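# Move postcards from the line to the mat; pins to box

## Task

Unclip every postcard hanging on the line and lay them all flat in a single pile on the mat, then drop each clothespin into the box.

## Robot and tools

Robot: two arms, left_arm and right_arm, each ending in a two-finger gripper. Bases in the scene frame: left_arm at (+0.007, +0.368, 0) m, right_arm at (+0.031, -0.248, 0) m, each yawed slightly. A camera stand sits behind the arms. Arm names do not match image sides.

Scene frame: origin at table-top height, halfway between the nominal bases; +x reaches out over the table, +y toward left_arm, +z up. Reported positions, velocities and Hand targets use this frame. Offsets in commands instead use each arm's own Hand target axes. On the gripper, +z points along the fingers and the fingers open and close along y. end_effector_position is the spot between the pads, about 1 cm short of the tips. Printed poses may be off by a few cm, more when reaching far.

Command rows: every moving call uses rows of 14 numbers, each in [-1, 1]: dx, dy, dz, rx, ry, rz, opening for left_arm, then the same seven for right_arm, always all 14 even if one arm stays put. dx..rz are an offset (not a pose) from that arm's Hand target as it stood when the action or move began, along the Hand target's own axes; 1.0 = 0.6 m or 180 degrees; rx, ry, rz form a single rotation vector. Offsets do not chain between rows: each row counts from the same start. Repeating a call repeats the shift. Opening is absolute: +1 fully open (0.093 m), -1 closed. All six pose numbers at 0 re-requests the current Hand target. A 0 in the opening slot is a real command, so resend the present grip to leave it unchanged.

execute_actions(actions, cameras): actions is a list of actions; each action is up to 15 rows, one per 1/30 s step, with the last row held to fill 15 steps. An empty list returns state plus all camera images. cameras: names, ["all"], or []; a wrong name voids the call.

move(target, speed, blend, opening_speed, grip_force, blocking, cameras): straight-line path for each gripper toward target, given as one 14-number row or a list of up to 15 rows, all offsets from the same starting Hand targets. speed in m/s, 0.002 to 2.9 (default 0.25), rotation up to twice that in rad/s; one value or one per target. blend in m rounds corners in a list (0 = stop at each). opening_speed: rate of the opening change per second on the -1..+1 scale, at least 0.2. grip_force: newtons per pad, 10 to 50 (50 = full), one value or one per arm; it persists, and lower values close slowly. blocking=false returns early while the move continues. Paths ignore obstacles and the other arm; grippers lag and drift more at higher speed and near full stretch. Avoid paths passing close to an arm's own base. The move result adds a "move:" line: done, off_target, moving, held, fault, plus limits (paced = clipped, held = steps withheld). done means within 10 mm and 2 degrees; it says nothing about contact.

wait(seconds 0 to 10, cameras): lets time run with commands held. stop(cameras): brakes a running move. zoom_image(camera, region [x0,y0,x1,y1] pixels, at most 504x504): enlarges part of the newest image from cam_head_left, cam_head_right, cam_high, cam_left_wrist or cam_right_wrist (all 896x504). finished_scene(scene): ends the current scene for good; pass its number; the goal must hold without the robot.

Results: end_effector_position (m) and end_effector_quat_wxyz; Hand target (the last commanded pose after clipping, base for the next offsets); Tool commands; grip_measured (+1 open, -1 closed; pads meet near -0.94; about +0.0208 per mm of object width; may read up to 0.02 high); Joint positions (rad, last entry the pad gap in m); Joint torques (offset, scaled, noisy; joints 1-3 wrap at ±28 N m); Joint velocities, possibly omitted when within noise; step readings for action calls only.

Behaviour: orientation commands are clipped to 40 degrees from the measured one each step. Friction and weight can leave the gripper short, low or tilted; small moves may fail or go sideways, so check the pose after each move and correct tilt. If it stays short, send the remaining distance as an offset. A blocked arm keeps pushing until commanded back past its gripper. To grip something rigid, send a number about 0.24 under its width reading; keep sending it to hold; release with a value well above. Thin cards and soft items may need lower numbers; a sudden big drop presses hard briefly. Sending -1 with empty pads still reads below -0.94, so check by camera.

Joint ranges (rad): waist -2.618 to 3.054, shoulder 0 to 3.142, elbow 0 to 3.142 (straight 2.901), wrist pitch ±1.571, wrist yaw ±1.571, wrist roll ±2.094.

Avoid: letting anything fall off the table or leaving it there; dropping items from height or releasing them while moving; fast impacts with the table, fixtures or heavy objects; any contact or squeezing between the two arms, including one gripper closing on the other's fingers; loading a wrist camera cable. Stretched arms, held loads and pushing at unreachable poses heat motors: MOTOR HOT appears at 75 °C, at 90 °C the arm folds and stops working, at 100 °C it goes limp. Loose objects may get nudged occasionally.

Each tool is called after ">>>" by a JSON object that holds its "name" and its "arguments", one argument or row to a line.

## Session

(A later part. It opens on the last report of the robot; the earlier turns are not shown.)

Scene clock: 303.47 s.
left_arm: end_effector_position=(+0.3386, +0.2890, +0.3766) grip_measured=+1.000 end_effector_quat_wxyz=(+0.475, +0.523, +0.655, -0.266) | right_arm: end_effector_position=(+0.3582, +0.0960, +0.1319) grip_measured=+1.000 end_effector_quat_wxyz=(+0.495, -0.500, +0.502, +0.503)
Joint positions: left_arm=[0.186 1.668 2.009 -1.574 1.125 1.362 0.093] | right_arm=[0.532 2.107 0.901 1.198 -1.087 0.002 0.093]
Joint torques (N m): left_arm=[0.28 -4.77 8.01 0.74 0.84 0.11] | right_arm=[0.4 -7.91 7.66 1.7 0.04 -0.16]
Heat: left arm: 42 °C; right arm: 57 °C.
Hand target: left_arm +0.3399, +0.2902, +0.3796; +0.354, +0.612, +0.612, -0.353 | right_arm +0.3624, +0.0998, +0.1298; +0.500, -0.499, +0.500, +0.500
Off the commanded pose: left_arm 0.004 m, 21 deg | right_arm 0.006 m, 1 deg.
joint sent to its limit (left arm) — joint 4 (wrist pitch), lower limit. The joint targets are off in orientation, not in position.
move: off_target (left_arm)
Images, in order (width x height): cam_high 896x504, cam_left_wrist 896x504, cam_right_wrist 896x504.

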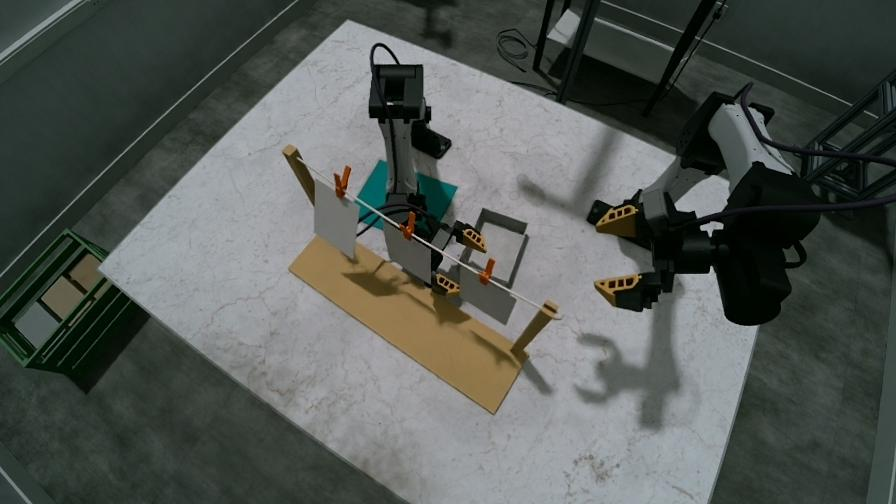

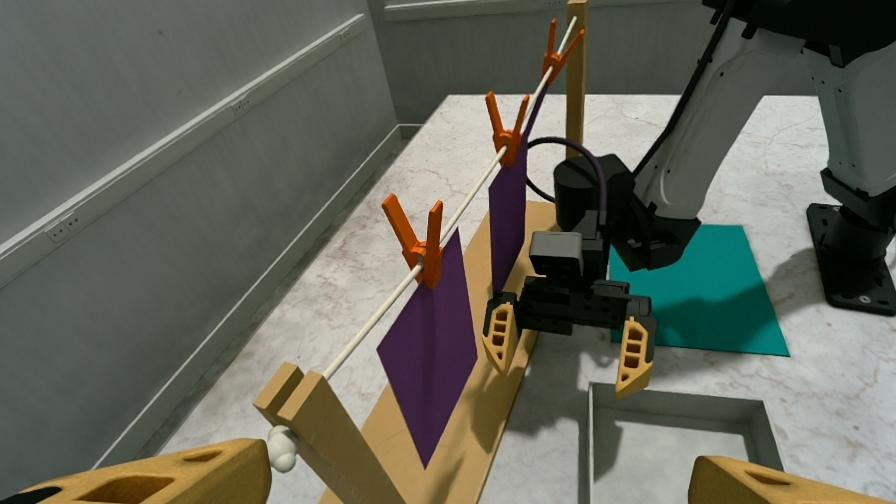

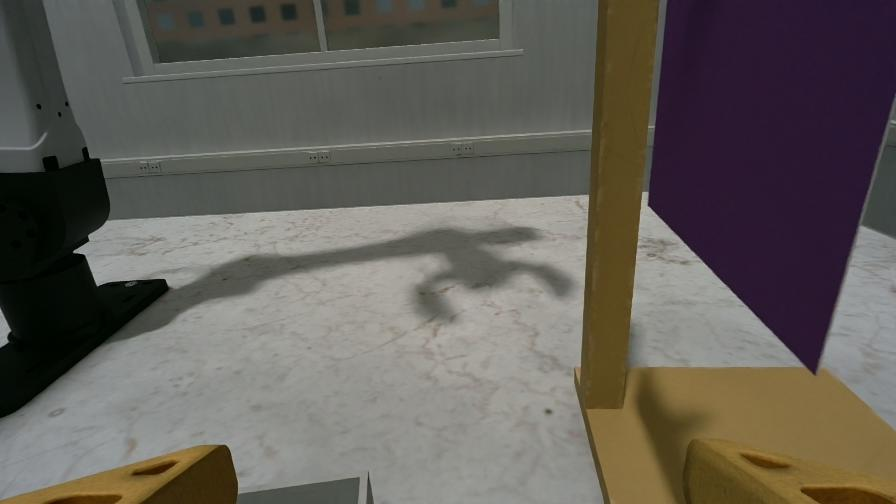

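>>> {"name": "execute_actions", "arguments": {
  "actions": [],
  "cameras": ["cam_left_wrist","cam_right_wrist","cam_head_left"]
}}

Scene clock: 314.37 s.
left_arm: end_effector_position=(+0.3386, +0.2890, +0.3766) grip_measured=+1.000 end_effector_quat_wxyz=(+0.475, +0.523, +0.655, -0.266) | right_arm: end_effector_position=(+0.3583, +0.0960, +0.1319) grip_measured=+1.000 end_effector_quat_wxyz=(+0.495, -0.500, +0.502, +0.503)
Joint positions: left_arm=[0.186 1.668 2.009 -1.574 1.125 1.362 0.093] | right_arm=[0.532 2.107 0.901 1.198 -1.086 0.002 0.093]
Joint velocities: within noise
Joint torques (N m): left_arm=[0.31 -4.75 8.01 0.73 0.84 0.12] | right_arm=[0.38 -7.9 7.64 1.7 0.05 -0.17]
Heat: left arm: 42 °C; right arm: 56 °C.
Hand target: left_arm +0.3399, +0.2902, +0.3796; +0.354, +0.612, +0.612, -0.353 | right_arm +0.3623, +0.0998, +0.1297; +0.500, -0.499, +0.500, +0.500
Tool commands: left_gripper/opening=+1.0 right_gripper/opening=+1.0
Off the commanded pose: left_arm 0.004 m, 21 deg | right_arm 0.006 m, 1 deg.
Images, in order (width x height): cam_head_left 896x504, cam_left_wrist 896x504, cam_right_wrist 896x504.

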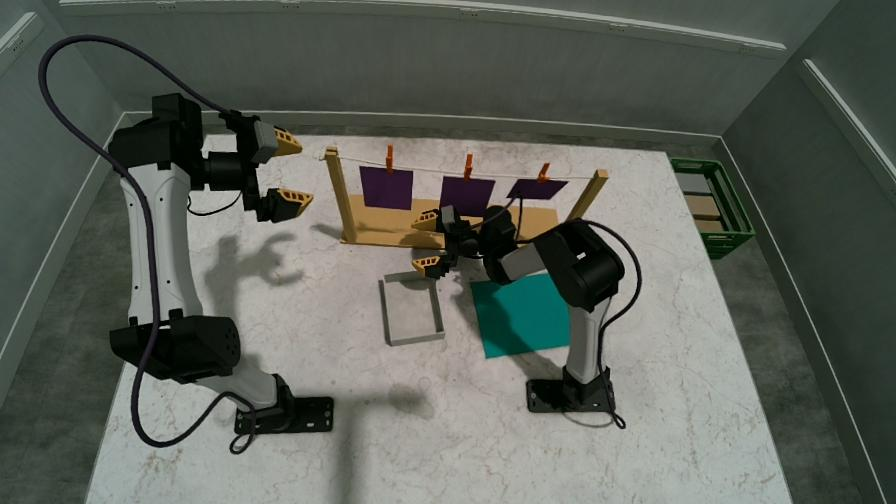

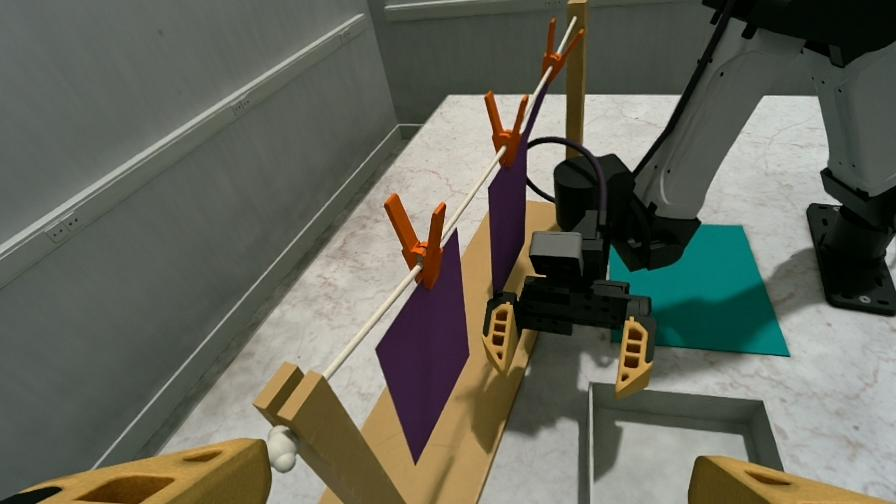

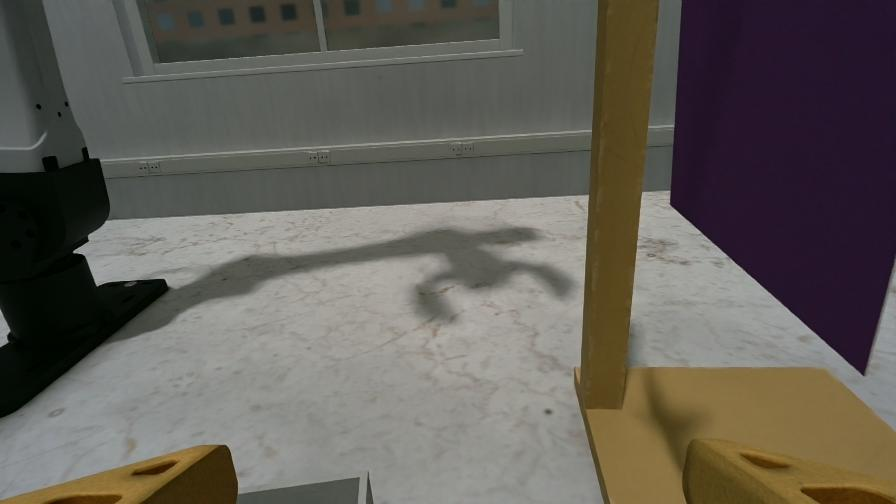

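>>> {"name": "move", "arguments": {
  "target": [
    [0,0,0,0,0,0,1,0.012,0,0.08,0,0,0,1],
    [0,0,0,0,0,0,1,0.012,-0.04,0.08,0,0,0,1]
  ],
  "speed": 0.12,
  "blend": 0.01,
  "cameras": ["cam_left_wrist","cam_right_wrist"]
}}

Scene clock: 342.03 s.
left_arm: end_effector_position=(+0.3386, +0.2890, +0.3766) grip_measured=+1.000 end_effector_quat_wxyz=(+0.475, +0.523, +0.655, -0.266) | right_arm: end_effector_position=(+0.3804, +0.1463, +0.1315) grip_measured=+1.000 end_effector_quat_wxyz=(+0.506, -0.503, +0.491, +0.501)
Joint positions: left_arm=[0.186 1.668 2.009 -1.574 1.125 1.362 0.093] | right_arm=[0.614 2.232 1.114 1.141 -1.007 0.002 0.093]
Joint torques (N m): left_arm=[0.31 -4.72 8.03 0.73 0.83 0.13] | right_arm=[-0.23 -8.88 8.31 1.51 0.01 -0.15]
Heat: left arm: 43 °C; right arm: 55 °C.
Hand target: left_arm +0.3399, +0.2902, +0.3796; +0.354, +0.612, +0.612, -0.353 | right_arm +0.3864, +0.1477, +0.1226; +0.500, -0.499, +0.500, +0.500
Off the commanded pose: left_arm 0.004 m, 21 deg | right_arm 0.011 m, 1 deg.
joint sent to its limit (left arm) — joint 4 (wrist pitch), lower limit. The joint targets are off in orientation, not in position.
move: off_target (left_arm, right_arm)
Images, in order (width x height): cam_left_wrist 896x504, cam_right_wrist 896x504.

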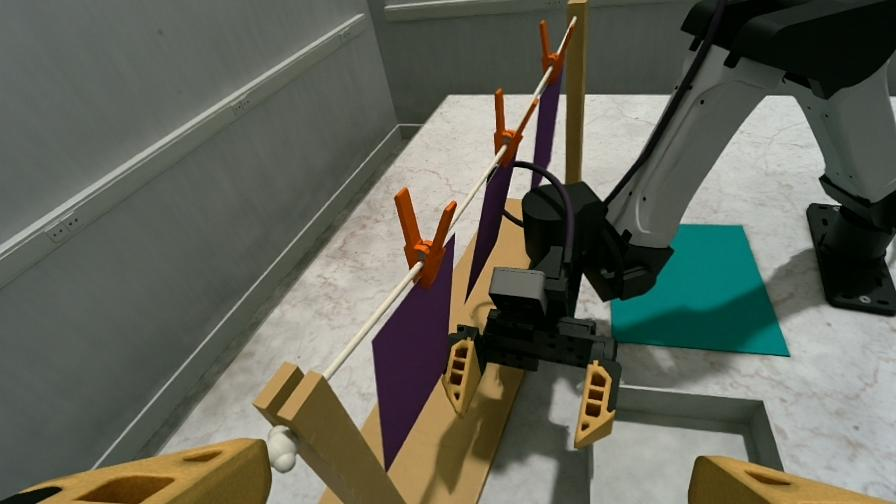

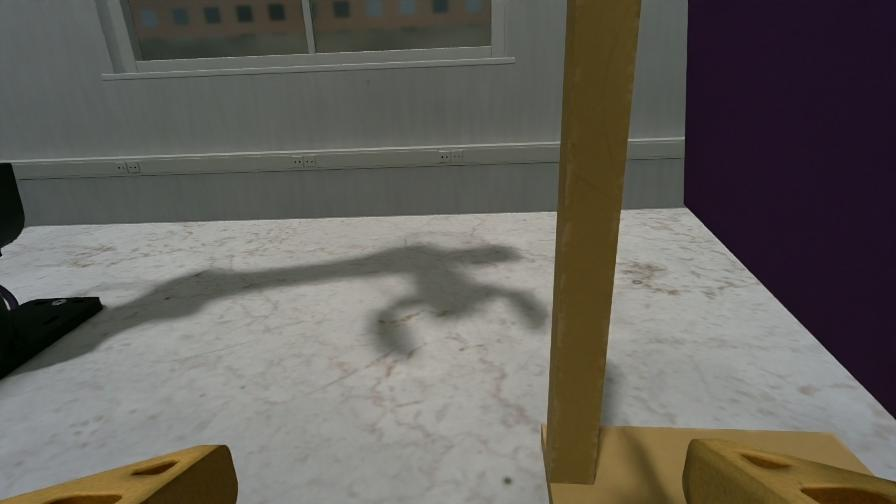

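>>> {"name": "move", "arguments": {
  "target": [0,0,0,0,0,0,1,0.005,-0.105,0,0,0,0,1],
  "speed": 0.1,
  "cameras": ["cam_left_wrist","cam_right_wrist"]
}}

Scene clock: 345.40 s.
left_arm: end_effector_position=(+0.3386, +0.2890, +0.3766) grip_measured=+1.000 end_effector_quat_wxyz=(+0.475, +0.523, +0.655, -0.266) | right_arm: end_effector_position=(+0.4450, +0.1473, +0.1300) grip_measured=+1.000 end_effector_quat_wxyz=(+0.509, -0.501, +0.493, +0.497)
Joint positions: left_arm=[0.186 1.668 2.009 -1.574 1.125 1.362 0.093] | right_arm=[0.544 2.38 1.402 1.003 -1.066 0.002 0.093]
Joint torques (N m): left_arm=[0.28 -4.71 8.02 0.73 0.83 0.12] | right_arm=[-0.29 -10.25 9.11 1.46 -0.1 -0.14]
Heat: left arm: 43 °C; right arm: 55 °C.
Hand target: left_arm +0.3399, +0.2902, +0.3796; +0.354, +0.612, +0.612, -0.353 | right_arm +0.4494, +0.1477, +0.1195; +0.500, -0.499, +0.500, +0.500
Off the commanded pose: left_arm 0.004 m, 21 deg | right_arm 0.011 m, 1 deg.
joint sent to its limit (left arm) — joint 4 (wrist pitch), lower limit. The joint targets are off in orientation, not in position.
move: off_target (left_arm, right_arm)
Images, in order (width x height): cam_left_wrist 896x504, cam_right_wrist 896x504.

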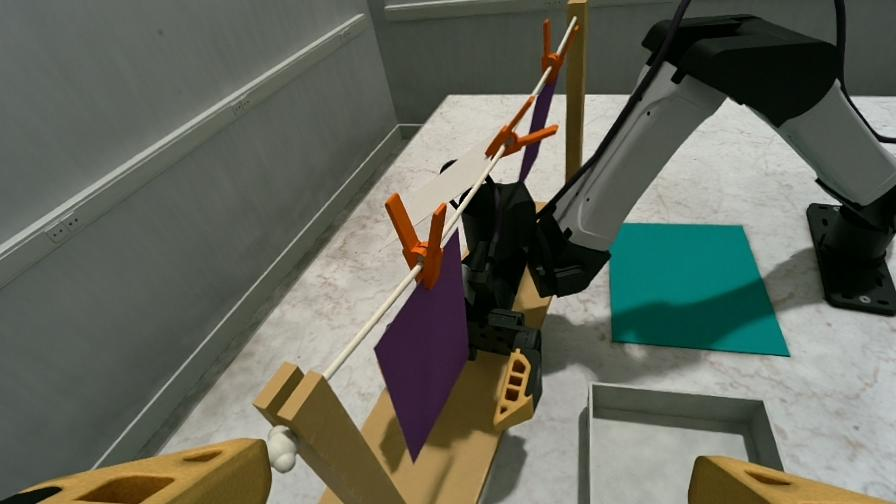

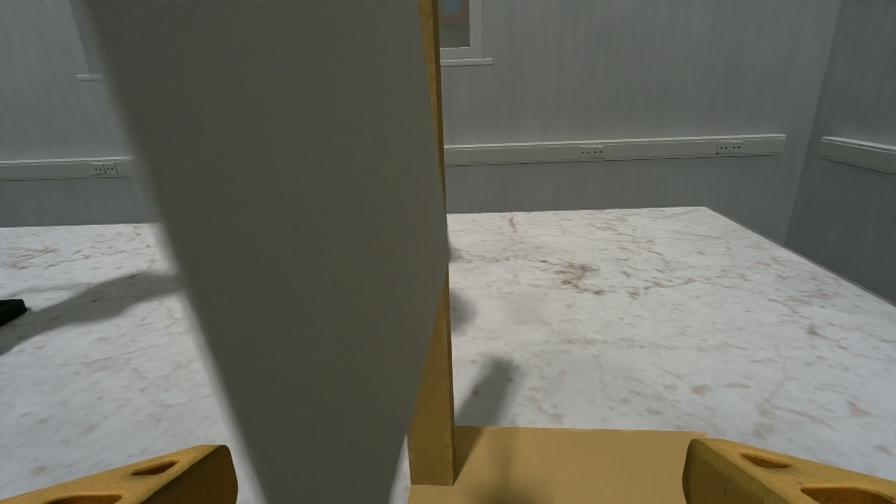

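>>> {"name": "move", "arguments": {
  "target": [0,0,0,0,0,0,1,-0.063,0.01,0,0,0,0,1],
  "speed": 0.06,
  "cameras": ["cam_left_wrist","cam_right_wrist","cam_high"]
}}

Scene clock: 350.63 s.
left_arm: end_effector_position=(+0.3386, +0.2890, +0.3766) grip_measured=+1.000 end_effector_quat_wxyz=(+0.475, +0.523, +0.655, -0.266) | right_arm: end_effector_position=(+0.4443, +0.1470, +0.1361) grip_measured=+1.000 end_effector_quat_wxyz=(+0.491, -0.496, +0.511, +0.502)
Joint positions: left_arm=[0.186 1.668 2.009 -1.574 1.125 1.362 0.093] | right_arm=[0.544 2.342 1.402 0.912 -1.066 0.002 0.093]
Joint torques (N m): left_arm=[0.27 -4.77 8.05 0.74 0.83 0.13] | right_arm=[0.17 -16.25 7.99 1.49 -0.08 -0.13]
Heat: left arm: 43 °C; right arm: 55 °C.
Hand target: left_arm +0.3399, +0.2902, +0.3796; +0.354, +0.612, +0.612, -0.353 | right_arm +0.4435, +0.1477, +0.1574; +0.500, -0.499, +0.500, +0.500
Off the commanded pose: left_arm 0.004 m, 21 deg | right_arm 0.021 m, 2 deg.
joint sent to its limit (left arm) — joint 4 (wrist pitch), lower limit. The joint targets are off in orientation, not in position.
move: off_target (left_arm, right_arm)
Images, in order (width x height): cam_high 896x504, cam_left_wrist 896x504, cam_right_wrist 896x504.

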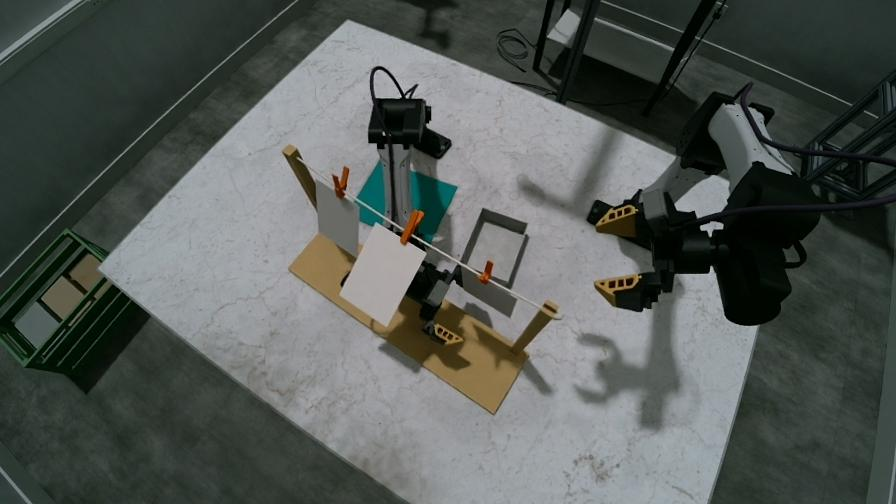

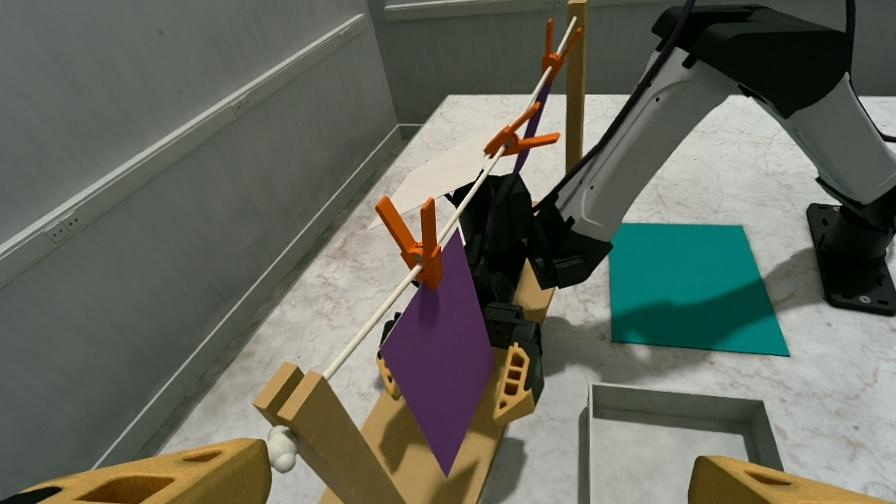

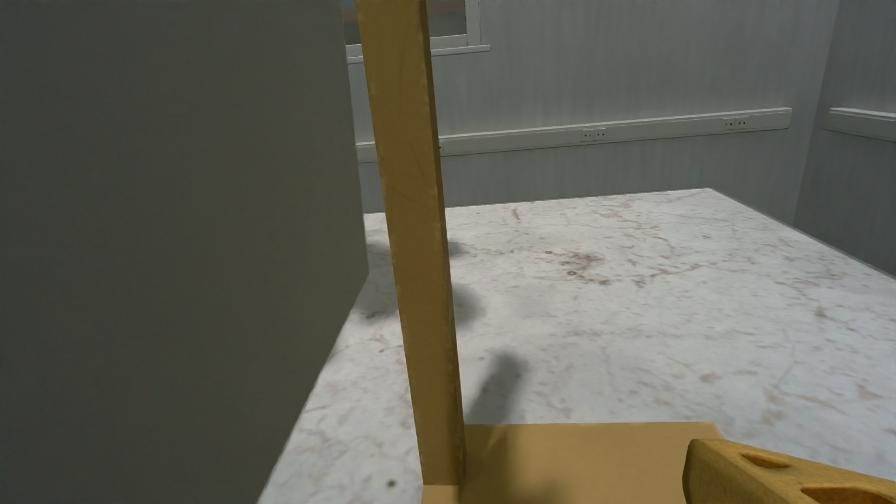

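>>> {"name": "move", "arguments": {
  "target": [0,0,0,0,0,0,1,-0.015,0.008,0,0,0,0,1],
  "speed": 0.06,
  "cameras": ["cam_left_wrist","cam_right_wrist","cam_head_right"]
}}

Scene clock: 355.17 s.
left_arm: end_effector_position=(+0.3386, +0.2890, +0.3766) grip_measured=+1.000 end_effector_quat_wxyz=(+0.475, +0.523, +0.655, -0.266) | right_arm: end_effector_position=(+0.4435, +0.1465, +0.1496) grip_measured=+1.000 end_effector_quat_wxyz=(+0.496, -0.497, +0.506, +0.501)
Joint positions: left_arm=[0.186 1.668 2.009 -1.574 1.125 1.362 0.093] | right_arm=[0.544 2.312 1.402 0.896 -1.066 0.002 0.093]
Joint torques (N m): left_arm=[0.27 -4.71 8.01 0.74 0.84 0.11] | right_arm=[0.55 -16.34 6.63 1.51 -0.03 -0.14]
Heat: left arm: 43 °C; right arm: 55 °C.
Hand target: left_arm +0.3399, +0.2902, +0.3796; +0.354, +0.612, +0.612, -0.353 | right_arm +0.4387, +0.1477, +0.1664; +0.500, -0.499, +0.500, +0.500
Off the commanded pose: left_arm 0.004 m, 21 deg | right_arm 0.018 m, 1 deg.
joint sent to its limit (left arm) — joint 4 (wrist pitch), lower limit. The joint targets are off in orientation, not in position.
move: off_target (left_arm, right_arm)
Images, in order (width x height): cam_head_right 896x504, cam_left_wrist 896x504, cam_right_wrist 896x504.

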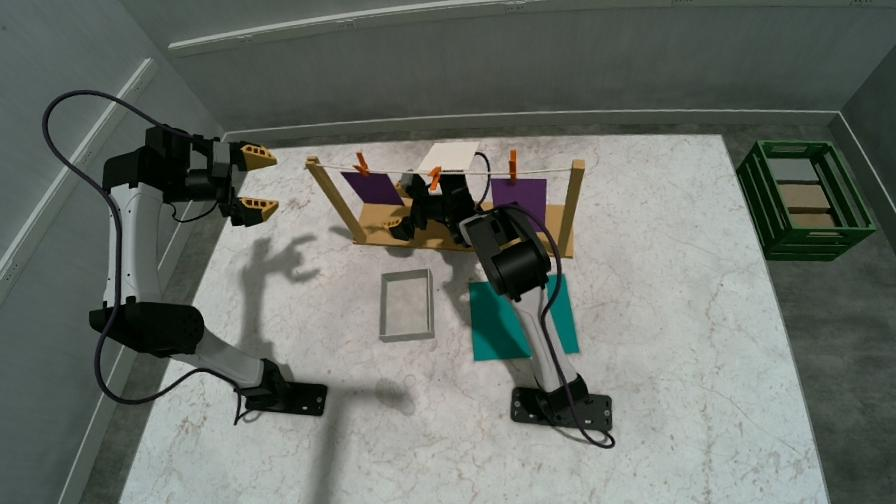

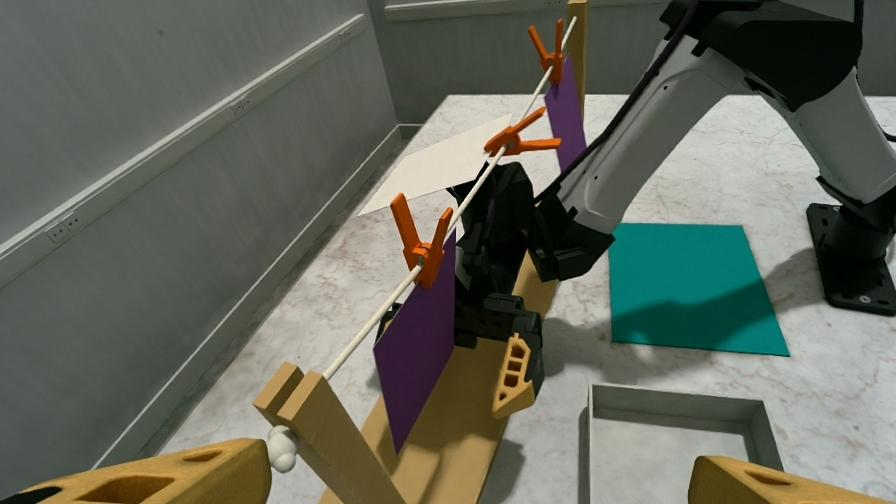

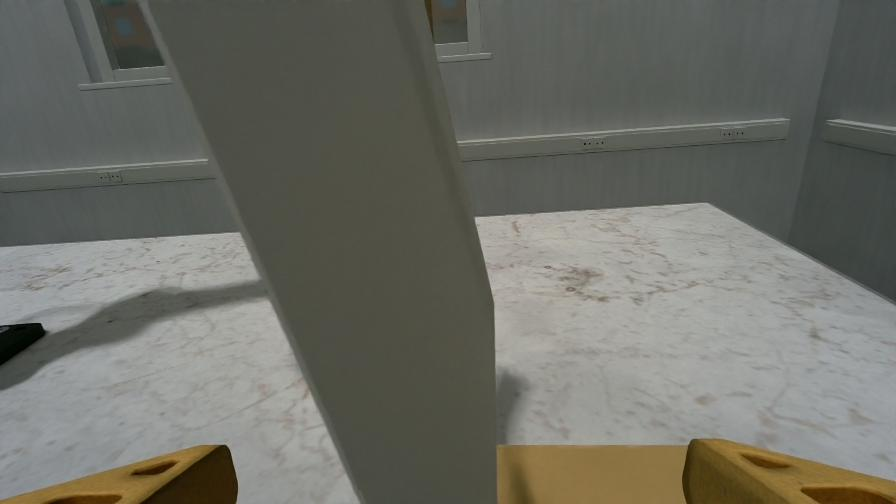

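>>> {"name": "move", "arguments": {
  "target": [0,0,0,0,0,0,1,-0.035,0.005,0,0,0,0,1],
  "speed": 0.06,
  "cameras": ["cam_left_wrist","cam_right_wrist"]
}}

Scene clock: 358.17 s.
left_arm: end_effector_position=(+0.3386, +0.2890, +0.3766) grip_measured=+1.000 end_effector_quat_wxyz=(+0.475, +0.523, +0.655, -0.266) | right_arm: end_effector_position=(+0.4400, +0.1463, +0.1698) grip_measured=+1.000 end_effector_quat_wxyz=(+0.494, -0.497, +0.507, +0.502)
Joint positions: left_arm=[0.186 1.668 2.009 -1.574 1.125 1.362 0.093] | right_arm=[0.546 2.257 1.402 0.837 -1.066 0.002 0.093]
Joint torques (N m): left_arm=[0.27 -4.71 8.01 0.74 0.84 0.12] | right_arm=[0.53 -16.02 7.32 1.52 0 -0.14]
Heat: left arm: 43 °C; right arm: 54 °C.
Hand target: left_arm +0.3399, +0.2902, +0.3796; +0.354, +0.612, +0.612, -0.353 | right_arm +0.4358, +0.1476, +0.1873; +0.500, -0.499, +0.500, +0.500
Off the commanded pose: left_arm 0.004 m, 21 deg | right_arm 0.018 m, 1 deg.
joint sent to its limit (left arm) — joint 4 (wrist pitch), lower limit. The joint targets are off in orientation, not in position.
move: off_target (left_arm, right_arm)
Images, in order (width x height): cam_left_wrist 896x504, cam_right_wrist 896x504.

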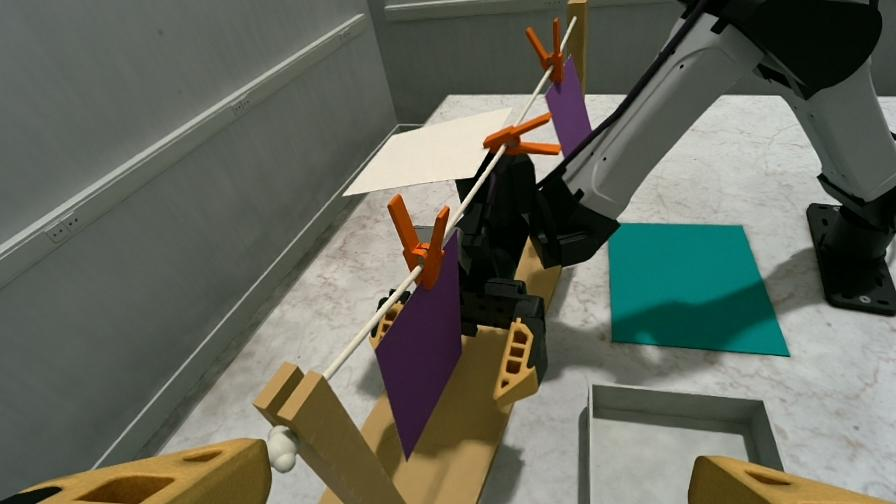

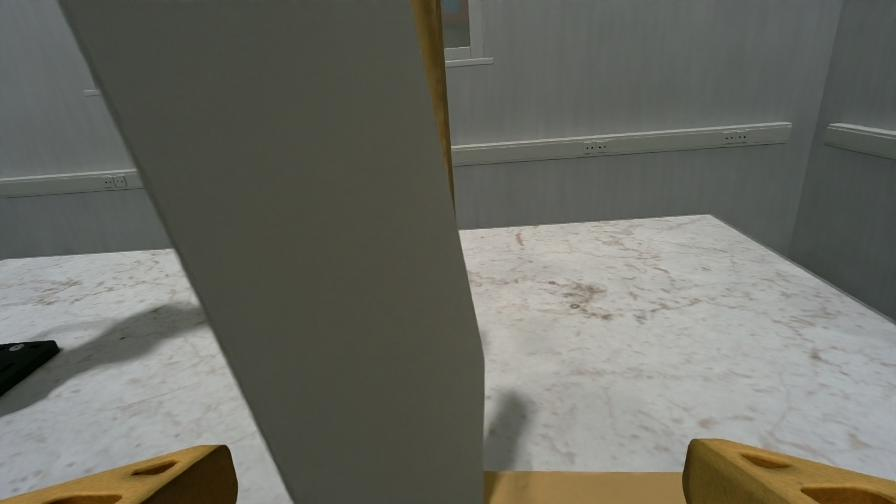

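>>> {"name": "move", "arguments": {
  "target": [0,0,0,0,0,0,1,-0.02,0.004,0,0,0,0,1],
  "speed": 0.06,
  "cameras": ["cam_left_wrist","cam_right_wrist"]
}}

>>> {"name": "zoom_image", "arguments": {
  "camera": "cam_left_wrist",
  "region": [300, 150, 600, 480]
}}

Scene clock: 362.70 s.
left_arm: end_effector_position=(+0.3386, +0.2890, +0.3766) grip_measured=+1.000 end_effector_quat_wxyz=(+0.475, +0.523, +0.655, -0.266) | right_arm: end_effector_position=(+0.4383, +0.1454, +0.1802) grip_measured=+1.000 end_effector_quat_wxyz=(+0.492, -0.497, +0.508, +0.502)
Joint positions: left_arm=[0.186 1.668 2.009 -1.574 1.125 1.362 0.093] | right_arm=[0.546 2.227 1.402 0.803 -1.066 0.002 0.093]
Joint torques (N m): left_arm=[0.28 -4.72 8.01 0.73 0.84 0.12] | right_arm=[0.75 -15.99 7.64 1.48 0.03 -0.12]
Heat: left arm: 43 °C; right arm: 54 °C.
Hand target: left_arm +0.3399, +0.2902, +0.3796; +0.354, +0.612, +0.612, -0.353 | right_arm +0.4334, +0.1476, +0.1993; +0.500, -0.499, +0.500, +0.500
Off the commanded pose: left_arm 0.004 m, 21 deg | right_arm 0.020 m, 1 deg.
joint sent to its limit (left arm) — joint 4 (wrist pitch), lower limit. The joint targets are off in orientation, not in position.
move: off_target (left_arm, right_arm)
Images, in order (width x height): cam_left_wrist 896x504, cam_right_wrist 896x504.

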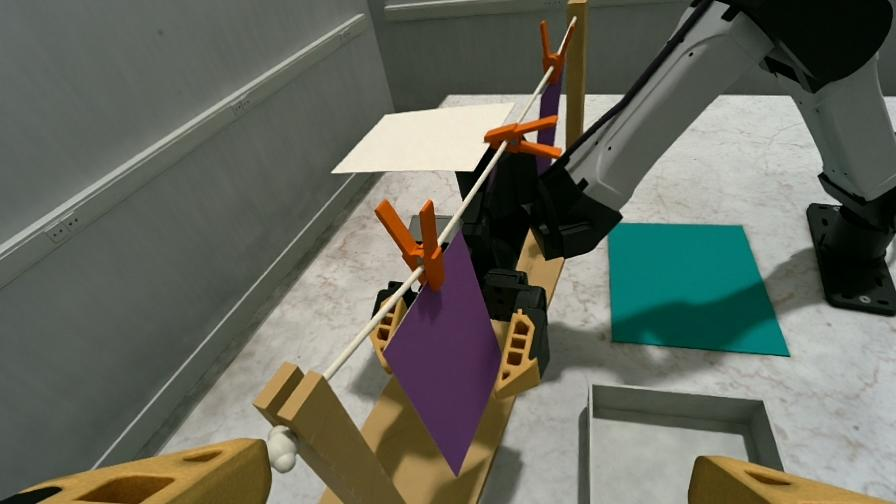

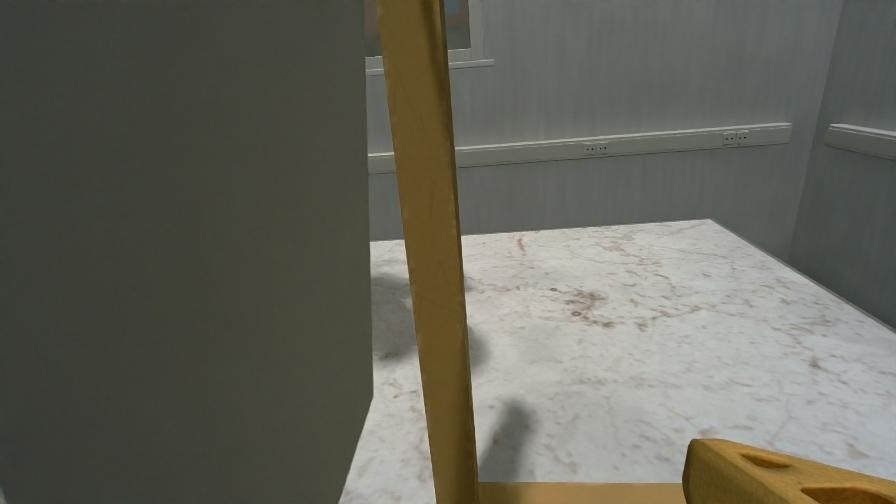

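Scaled by 1.527 from the camera's 896x504 image, which has a finer 1280x720 frame.

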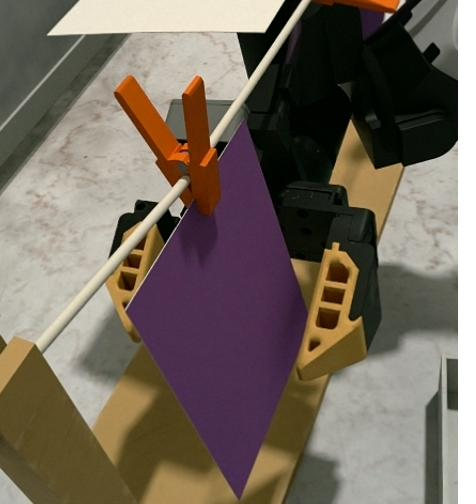

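>>> {"name": "move", "arguments": {
  "target": [0,0,0,0,0,0,1,0,0,0,0,0,0,-0.7],
  "speed": 0.06,
  "opening_speed": 0.8,
  "cameras": ["cam_left_wrist","cam_right_wrist"]
}}

>>> {"name": "zoom_image", "arguments": {
  "camera": "cam_left_wrist",
  "region": [300, 150, 600, 480]
}}

Scene clock: 366.97 s.
left_arm: end_effector_position=(+0.3386, +0.2890, +0.3766) grip_measured=+1.000 end_effector_quat_wxyz=(+0.475, +0.523, +0.655, -0.266) | right_arm: end_effector_position=(+0.4383, +0.1454, +0.1800) grip_measured=-0.698 end_effector_quat_wxyz=(+0.492, -0.497, +0.508, +0.503)
Joint positions: left_arm=[0.186 1.668 2.009 -1.574 1.125 1.362 0.093] | right_arm=[0.546 2.227 1.402 0.802 -1.066 0.002 0.012]
Joint torques (N m): left_arm=[0.27 -4.74 8.02 0.73 0.83 0.12] | right_arm=[0.75 -16.05 7.65 1.49 0.02 -0.14]
Heat: left arm: 43 °C; right arm: 54 °C.
Hand target: left_arm +0.3399, +0.2902, +0.3796; +0.354, +0.612, +0.612, -0.353 | right_arm +0.4334, +0.1476, +0.1993; +0.500, -0.499, +0.500, +0.500
Off the commanded pose: left_arm 0.004 m, 21 deg | right_arm 0.020 m, 1 deg.
joint sent to its limit (left arm) — joint 4 (wrist pitch), lower limit. The joint targets are off in orientation, not in position.
move: off_target (left_arm, right_arm)
Images, in order (width x height): cam_left_wrist 896x504, cam_right_wrist 896x504.

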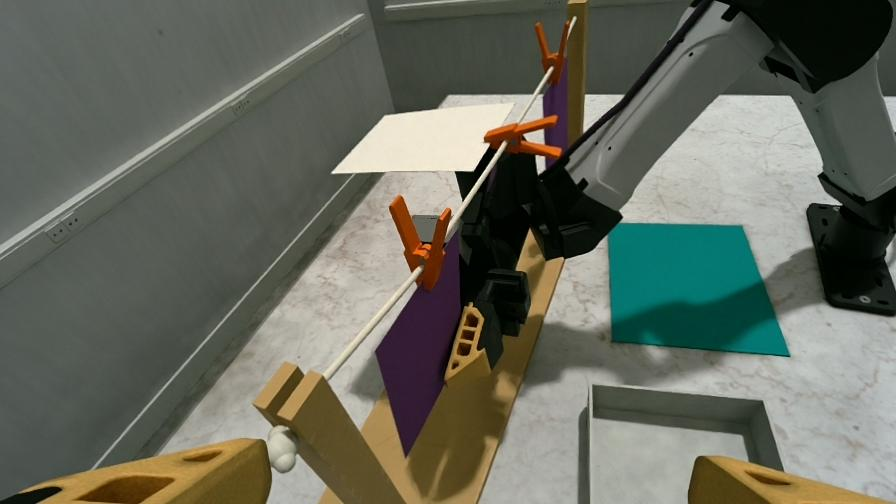

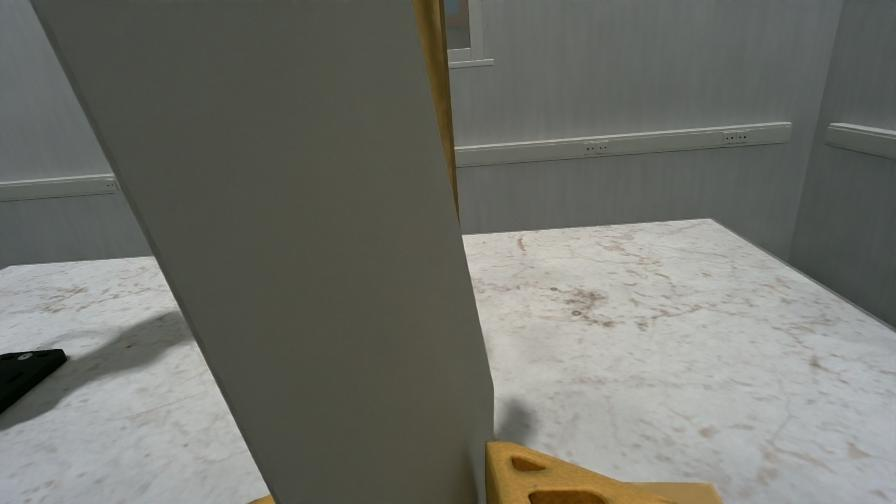

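Scaled by 1.527 from the camera's 896x504 image, which has a finer 1280x720 frame.

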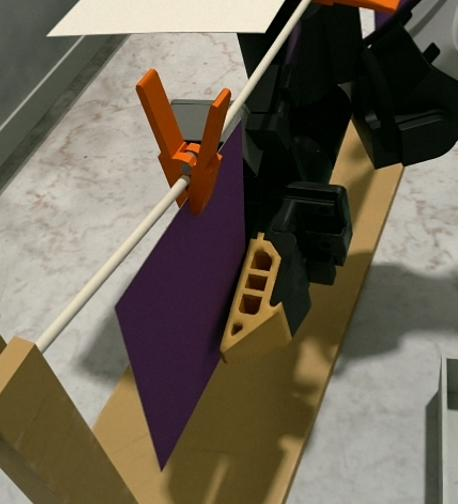

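>>> {"name": "move", "arguments": {
  "target": [0,0,0,0,0,0,1,0,0,0,0,0,0,-1],
  "speed": 0.06,
  "opening_speed": 0.3,
  "cameras": ["cam_left_wrist","cam_right_wrist"]
}}

>>> {"name": "zoom_image", "arguments": {
  "camera": "cam_left_wrist",
  "region": [300, 150, 600, 480]
}}

Scene clock: 369.80 s.
left_arm: end_effector_position=(+0.3386, +0.2890, +0.3766) grip_measured=+1.000 end_effector_quat_wxyz=(+0.475, +0.523, +0.655, -0.266) | right_arm: end_effector_position=(+0.4383, +0.1454, +0.1800) grip_measured=-0.988 end_effector_quat_wxyz=(+0.492, -0.497, +0.508, +0.503)
Joint positions: left_arm=[0.186 1.668 2.009 -1.574 1.125 1.362 0.093] | right_arm=[0.546 2.227 1.402 0.802 -1.066 0.002 0]
Joint torques (N m): left_arm=[0.27 -4.72 8.03 0.73 0.84 0.12] | right_arm=[0.75 -16.03 7.65 1.48 0.03 -0.14]
Heat: left arm: 43 °C; right arm: 53 °C.
Hand target: left_arm +0.3399, +0.2902, +0.3796; +0.354, +0.612, +0.612, -0.353 | right_arm +0.4334, +0.1476, +0.1993; +0.500, -0.499, +0.500, +0.500
Off the commanded pose: left_arm 0.004 m, 21 deg | right_arm 0.020 m, 1 deg.
joint sent to its limit (left arm) — joint 4 (wrist pitch), lower limit. The joint targets are off in orientation, not in position.
move: off_target (left_arm, right_arm)
Images, in order (width x height): cam_left_wrist 896x504, cam_right_wrist 896x504.

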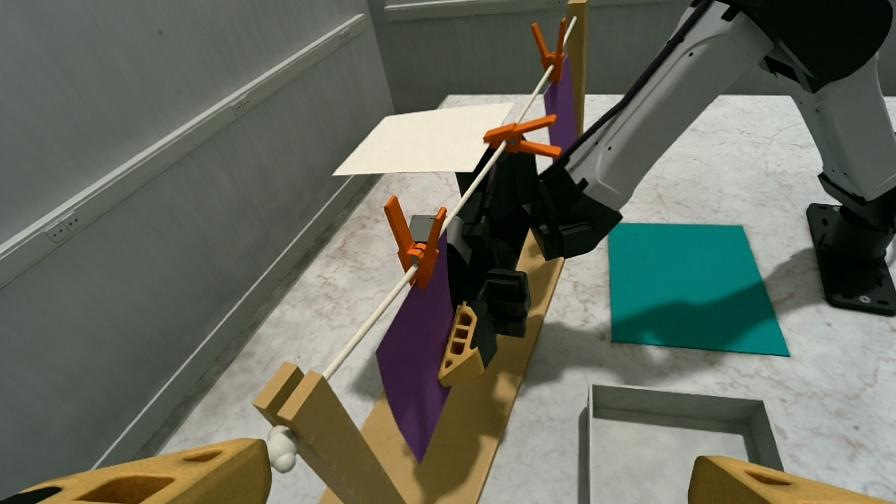

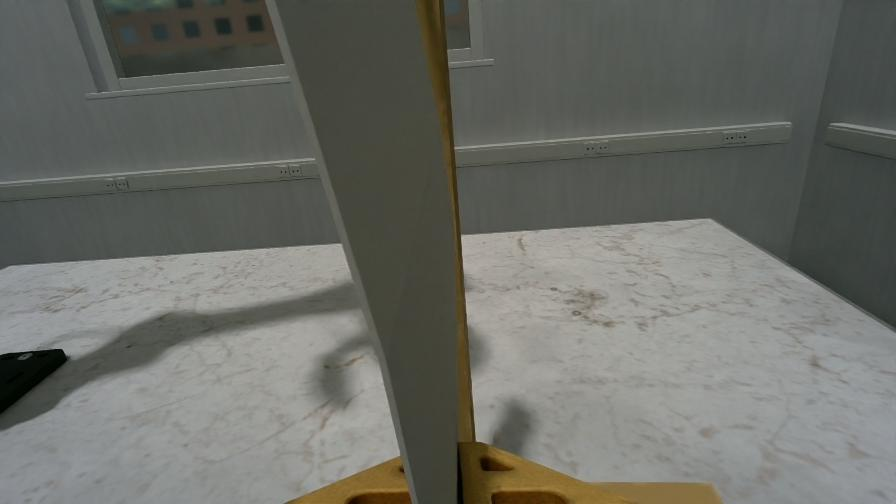

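Scaled by 1.527 from the camera's 896x504 image, which has a finer 1280x720 frame.

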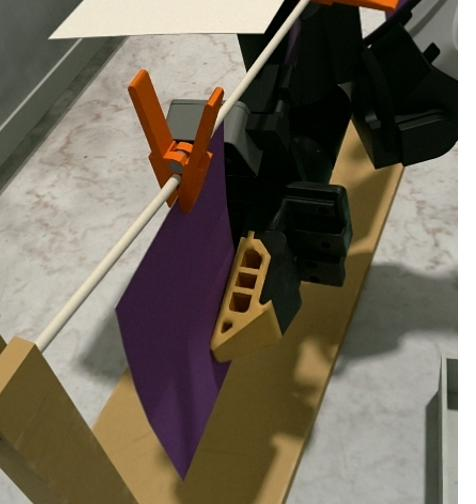

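>>> {"name": "move", "arguments": {
  "target": [-0.0625,0.15,0.108,0,0,0,1,0,0,0,0,0,0,-1],
  "speed": 0.12,
  "cameras": ["cam_left_wrist","cam_high","cam_head_left"]
}}

Scene clock: 390.70 s.
left_arm: end_effector_position=(+0.4283, +0.2167, +0.3805) grip_measured=+1.000 end_effector_quat_wxyz=(+0.456, +0.551, +0.623, -0.315) | right_arm: end_effector_position=(+0.4383, +0.1454, +0.1800) grip_measured=-0.988 end_effector_quat_wxyz=(+0.492, -0.497, +0.508, +0.503)
Joint positions: left_arm=[-0.044 2.158 2.691 -1.58 1.11 1.118 0.093] | right_arm=[0.546 2.227 1.402 0.802 -1.066 0.002 0]
Joint torques (N m): left_arm=[-0.28 -7.95 7.32 1.06 0.76 -0.12] | right_arm=[0.73 -15.99 7.61 1.49 0.03 -0.13]
Heat: left arm: 43 °C; right arm: 59 °C.
Hand target: left_arm +0.4299, +0.2152, +0.3798; +0.354, +0.613, +0.612, -0.353 | right_arm +0.4334, +0.1476, +0.1993; +0.500, -0.499, +0.500, +0.500
Off the commanded pose: left_arm 0.002 m, 14 deg | right_arm 0.020 m, 1 deg.
joint sent to its limit (left arm) — joint 4 (wrist pitch), lower limit. The joint targets are off in orientation, not in position.
move: off_target (left_arm, right_arm)
Images, in order (width x height): cam_head_left 896x504, cam_high 896x504, cam_left_wrist 896x504.

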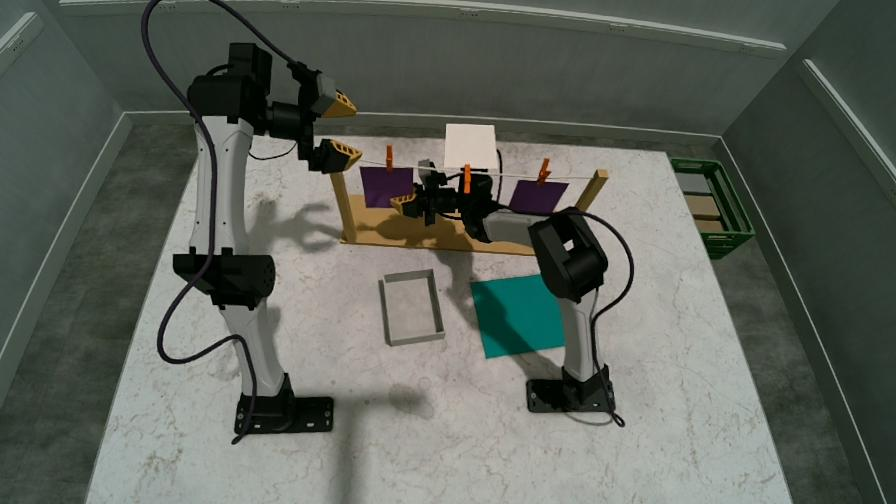

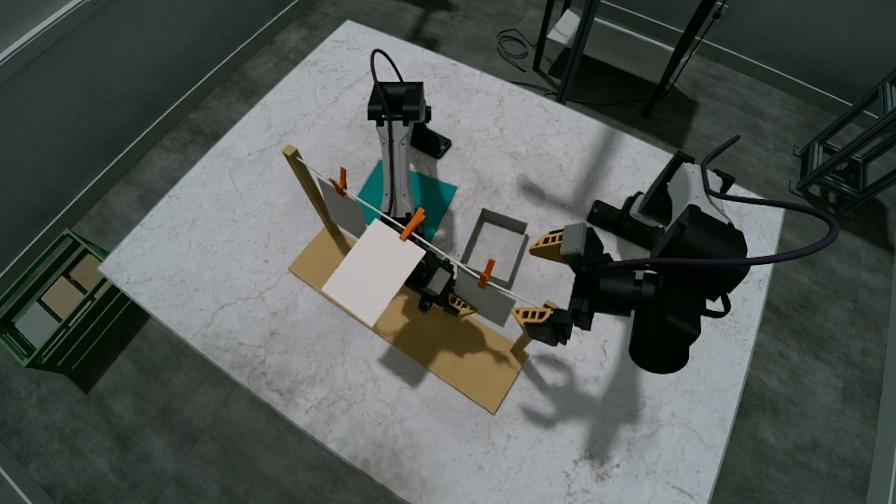

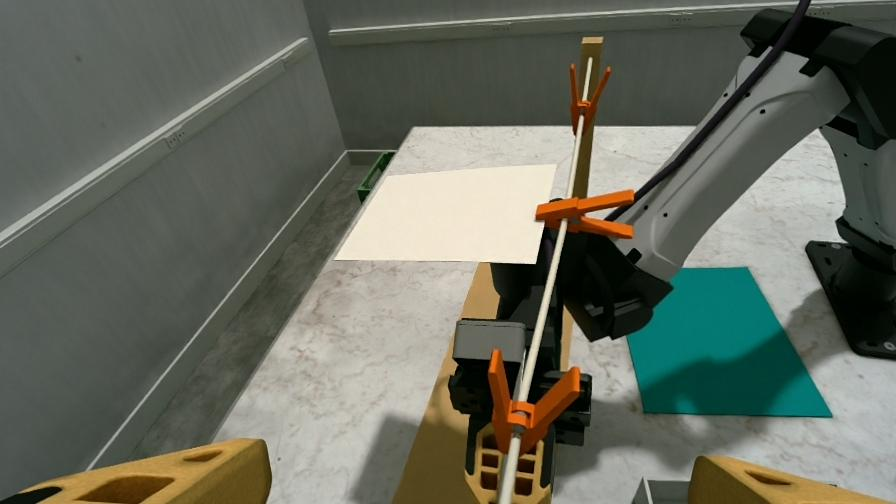

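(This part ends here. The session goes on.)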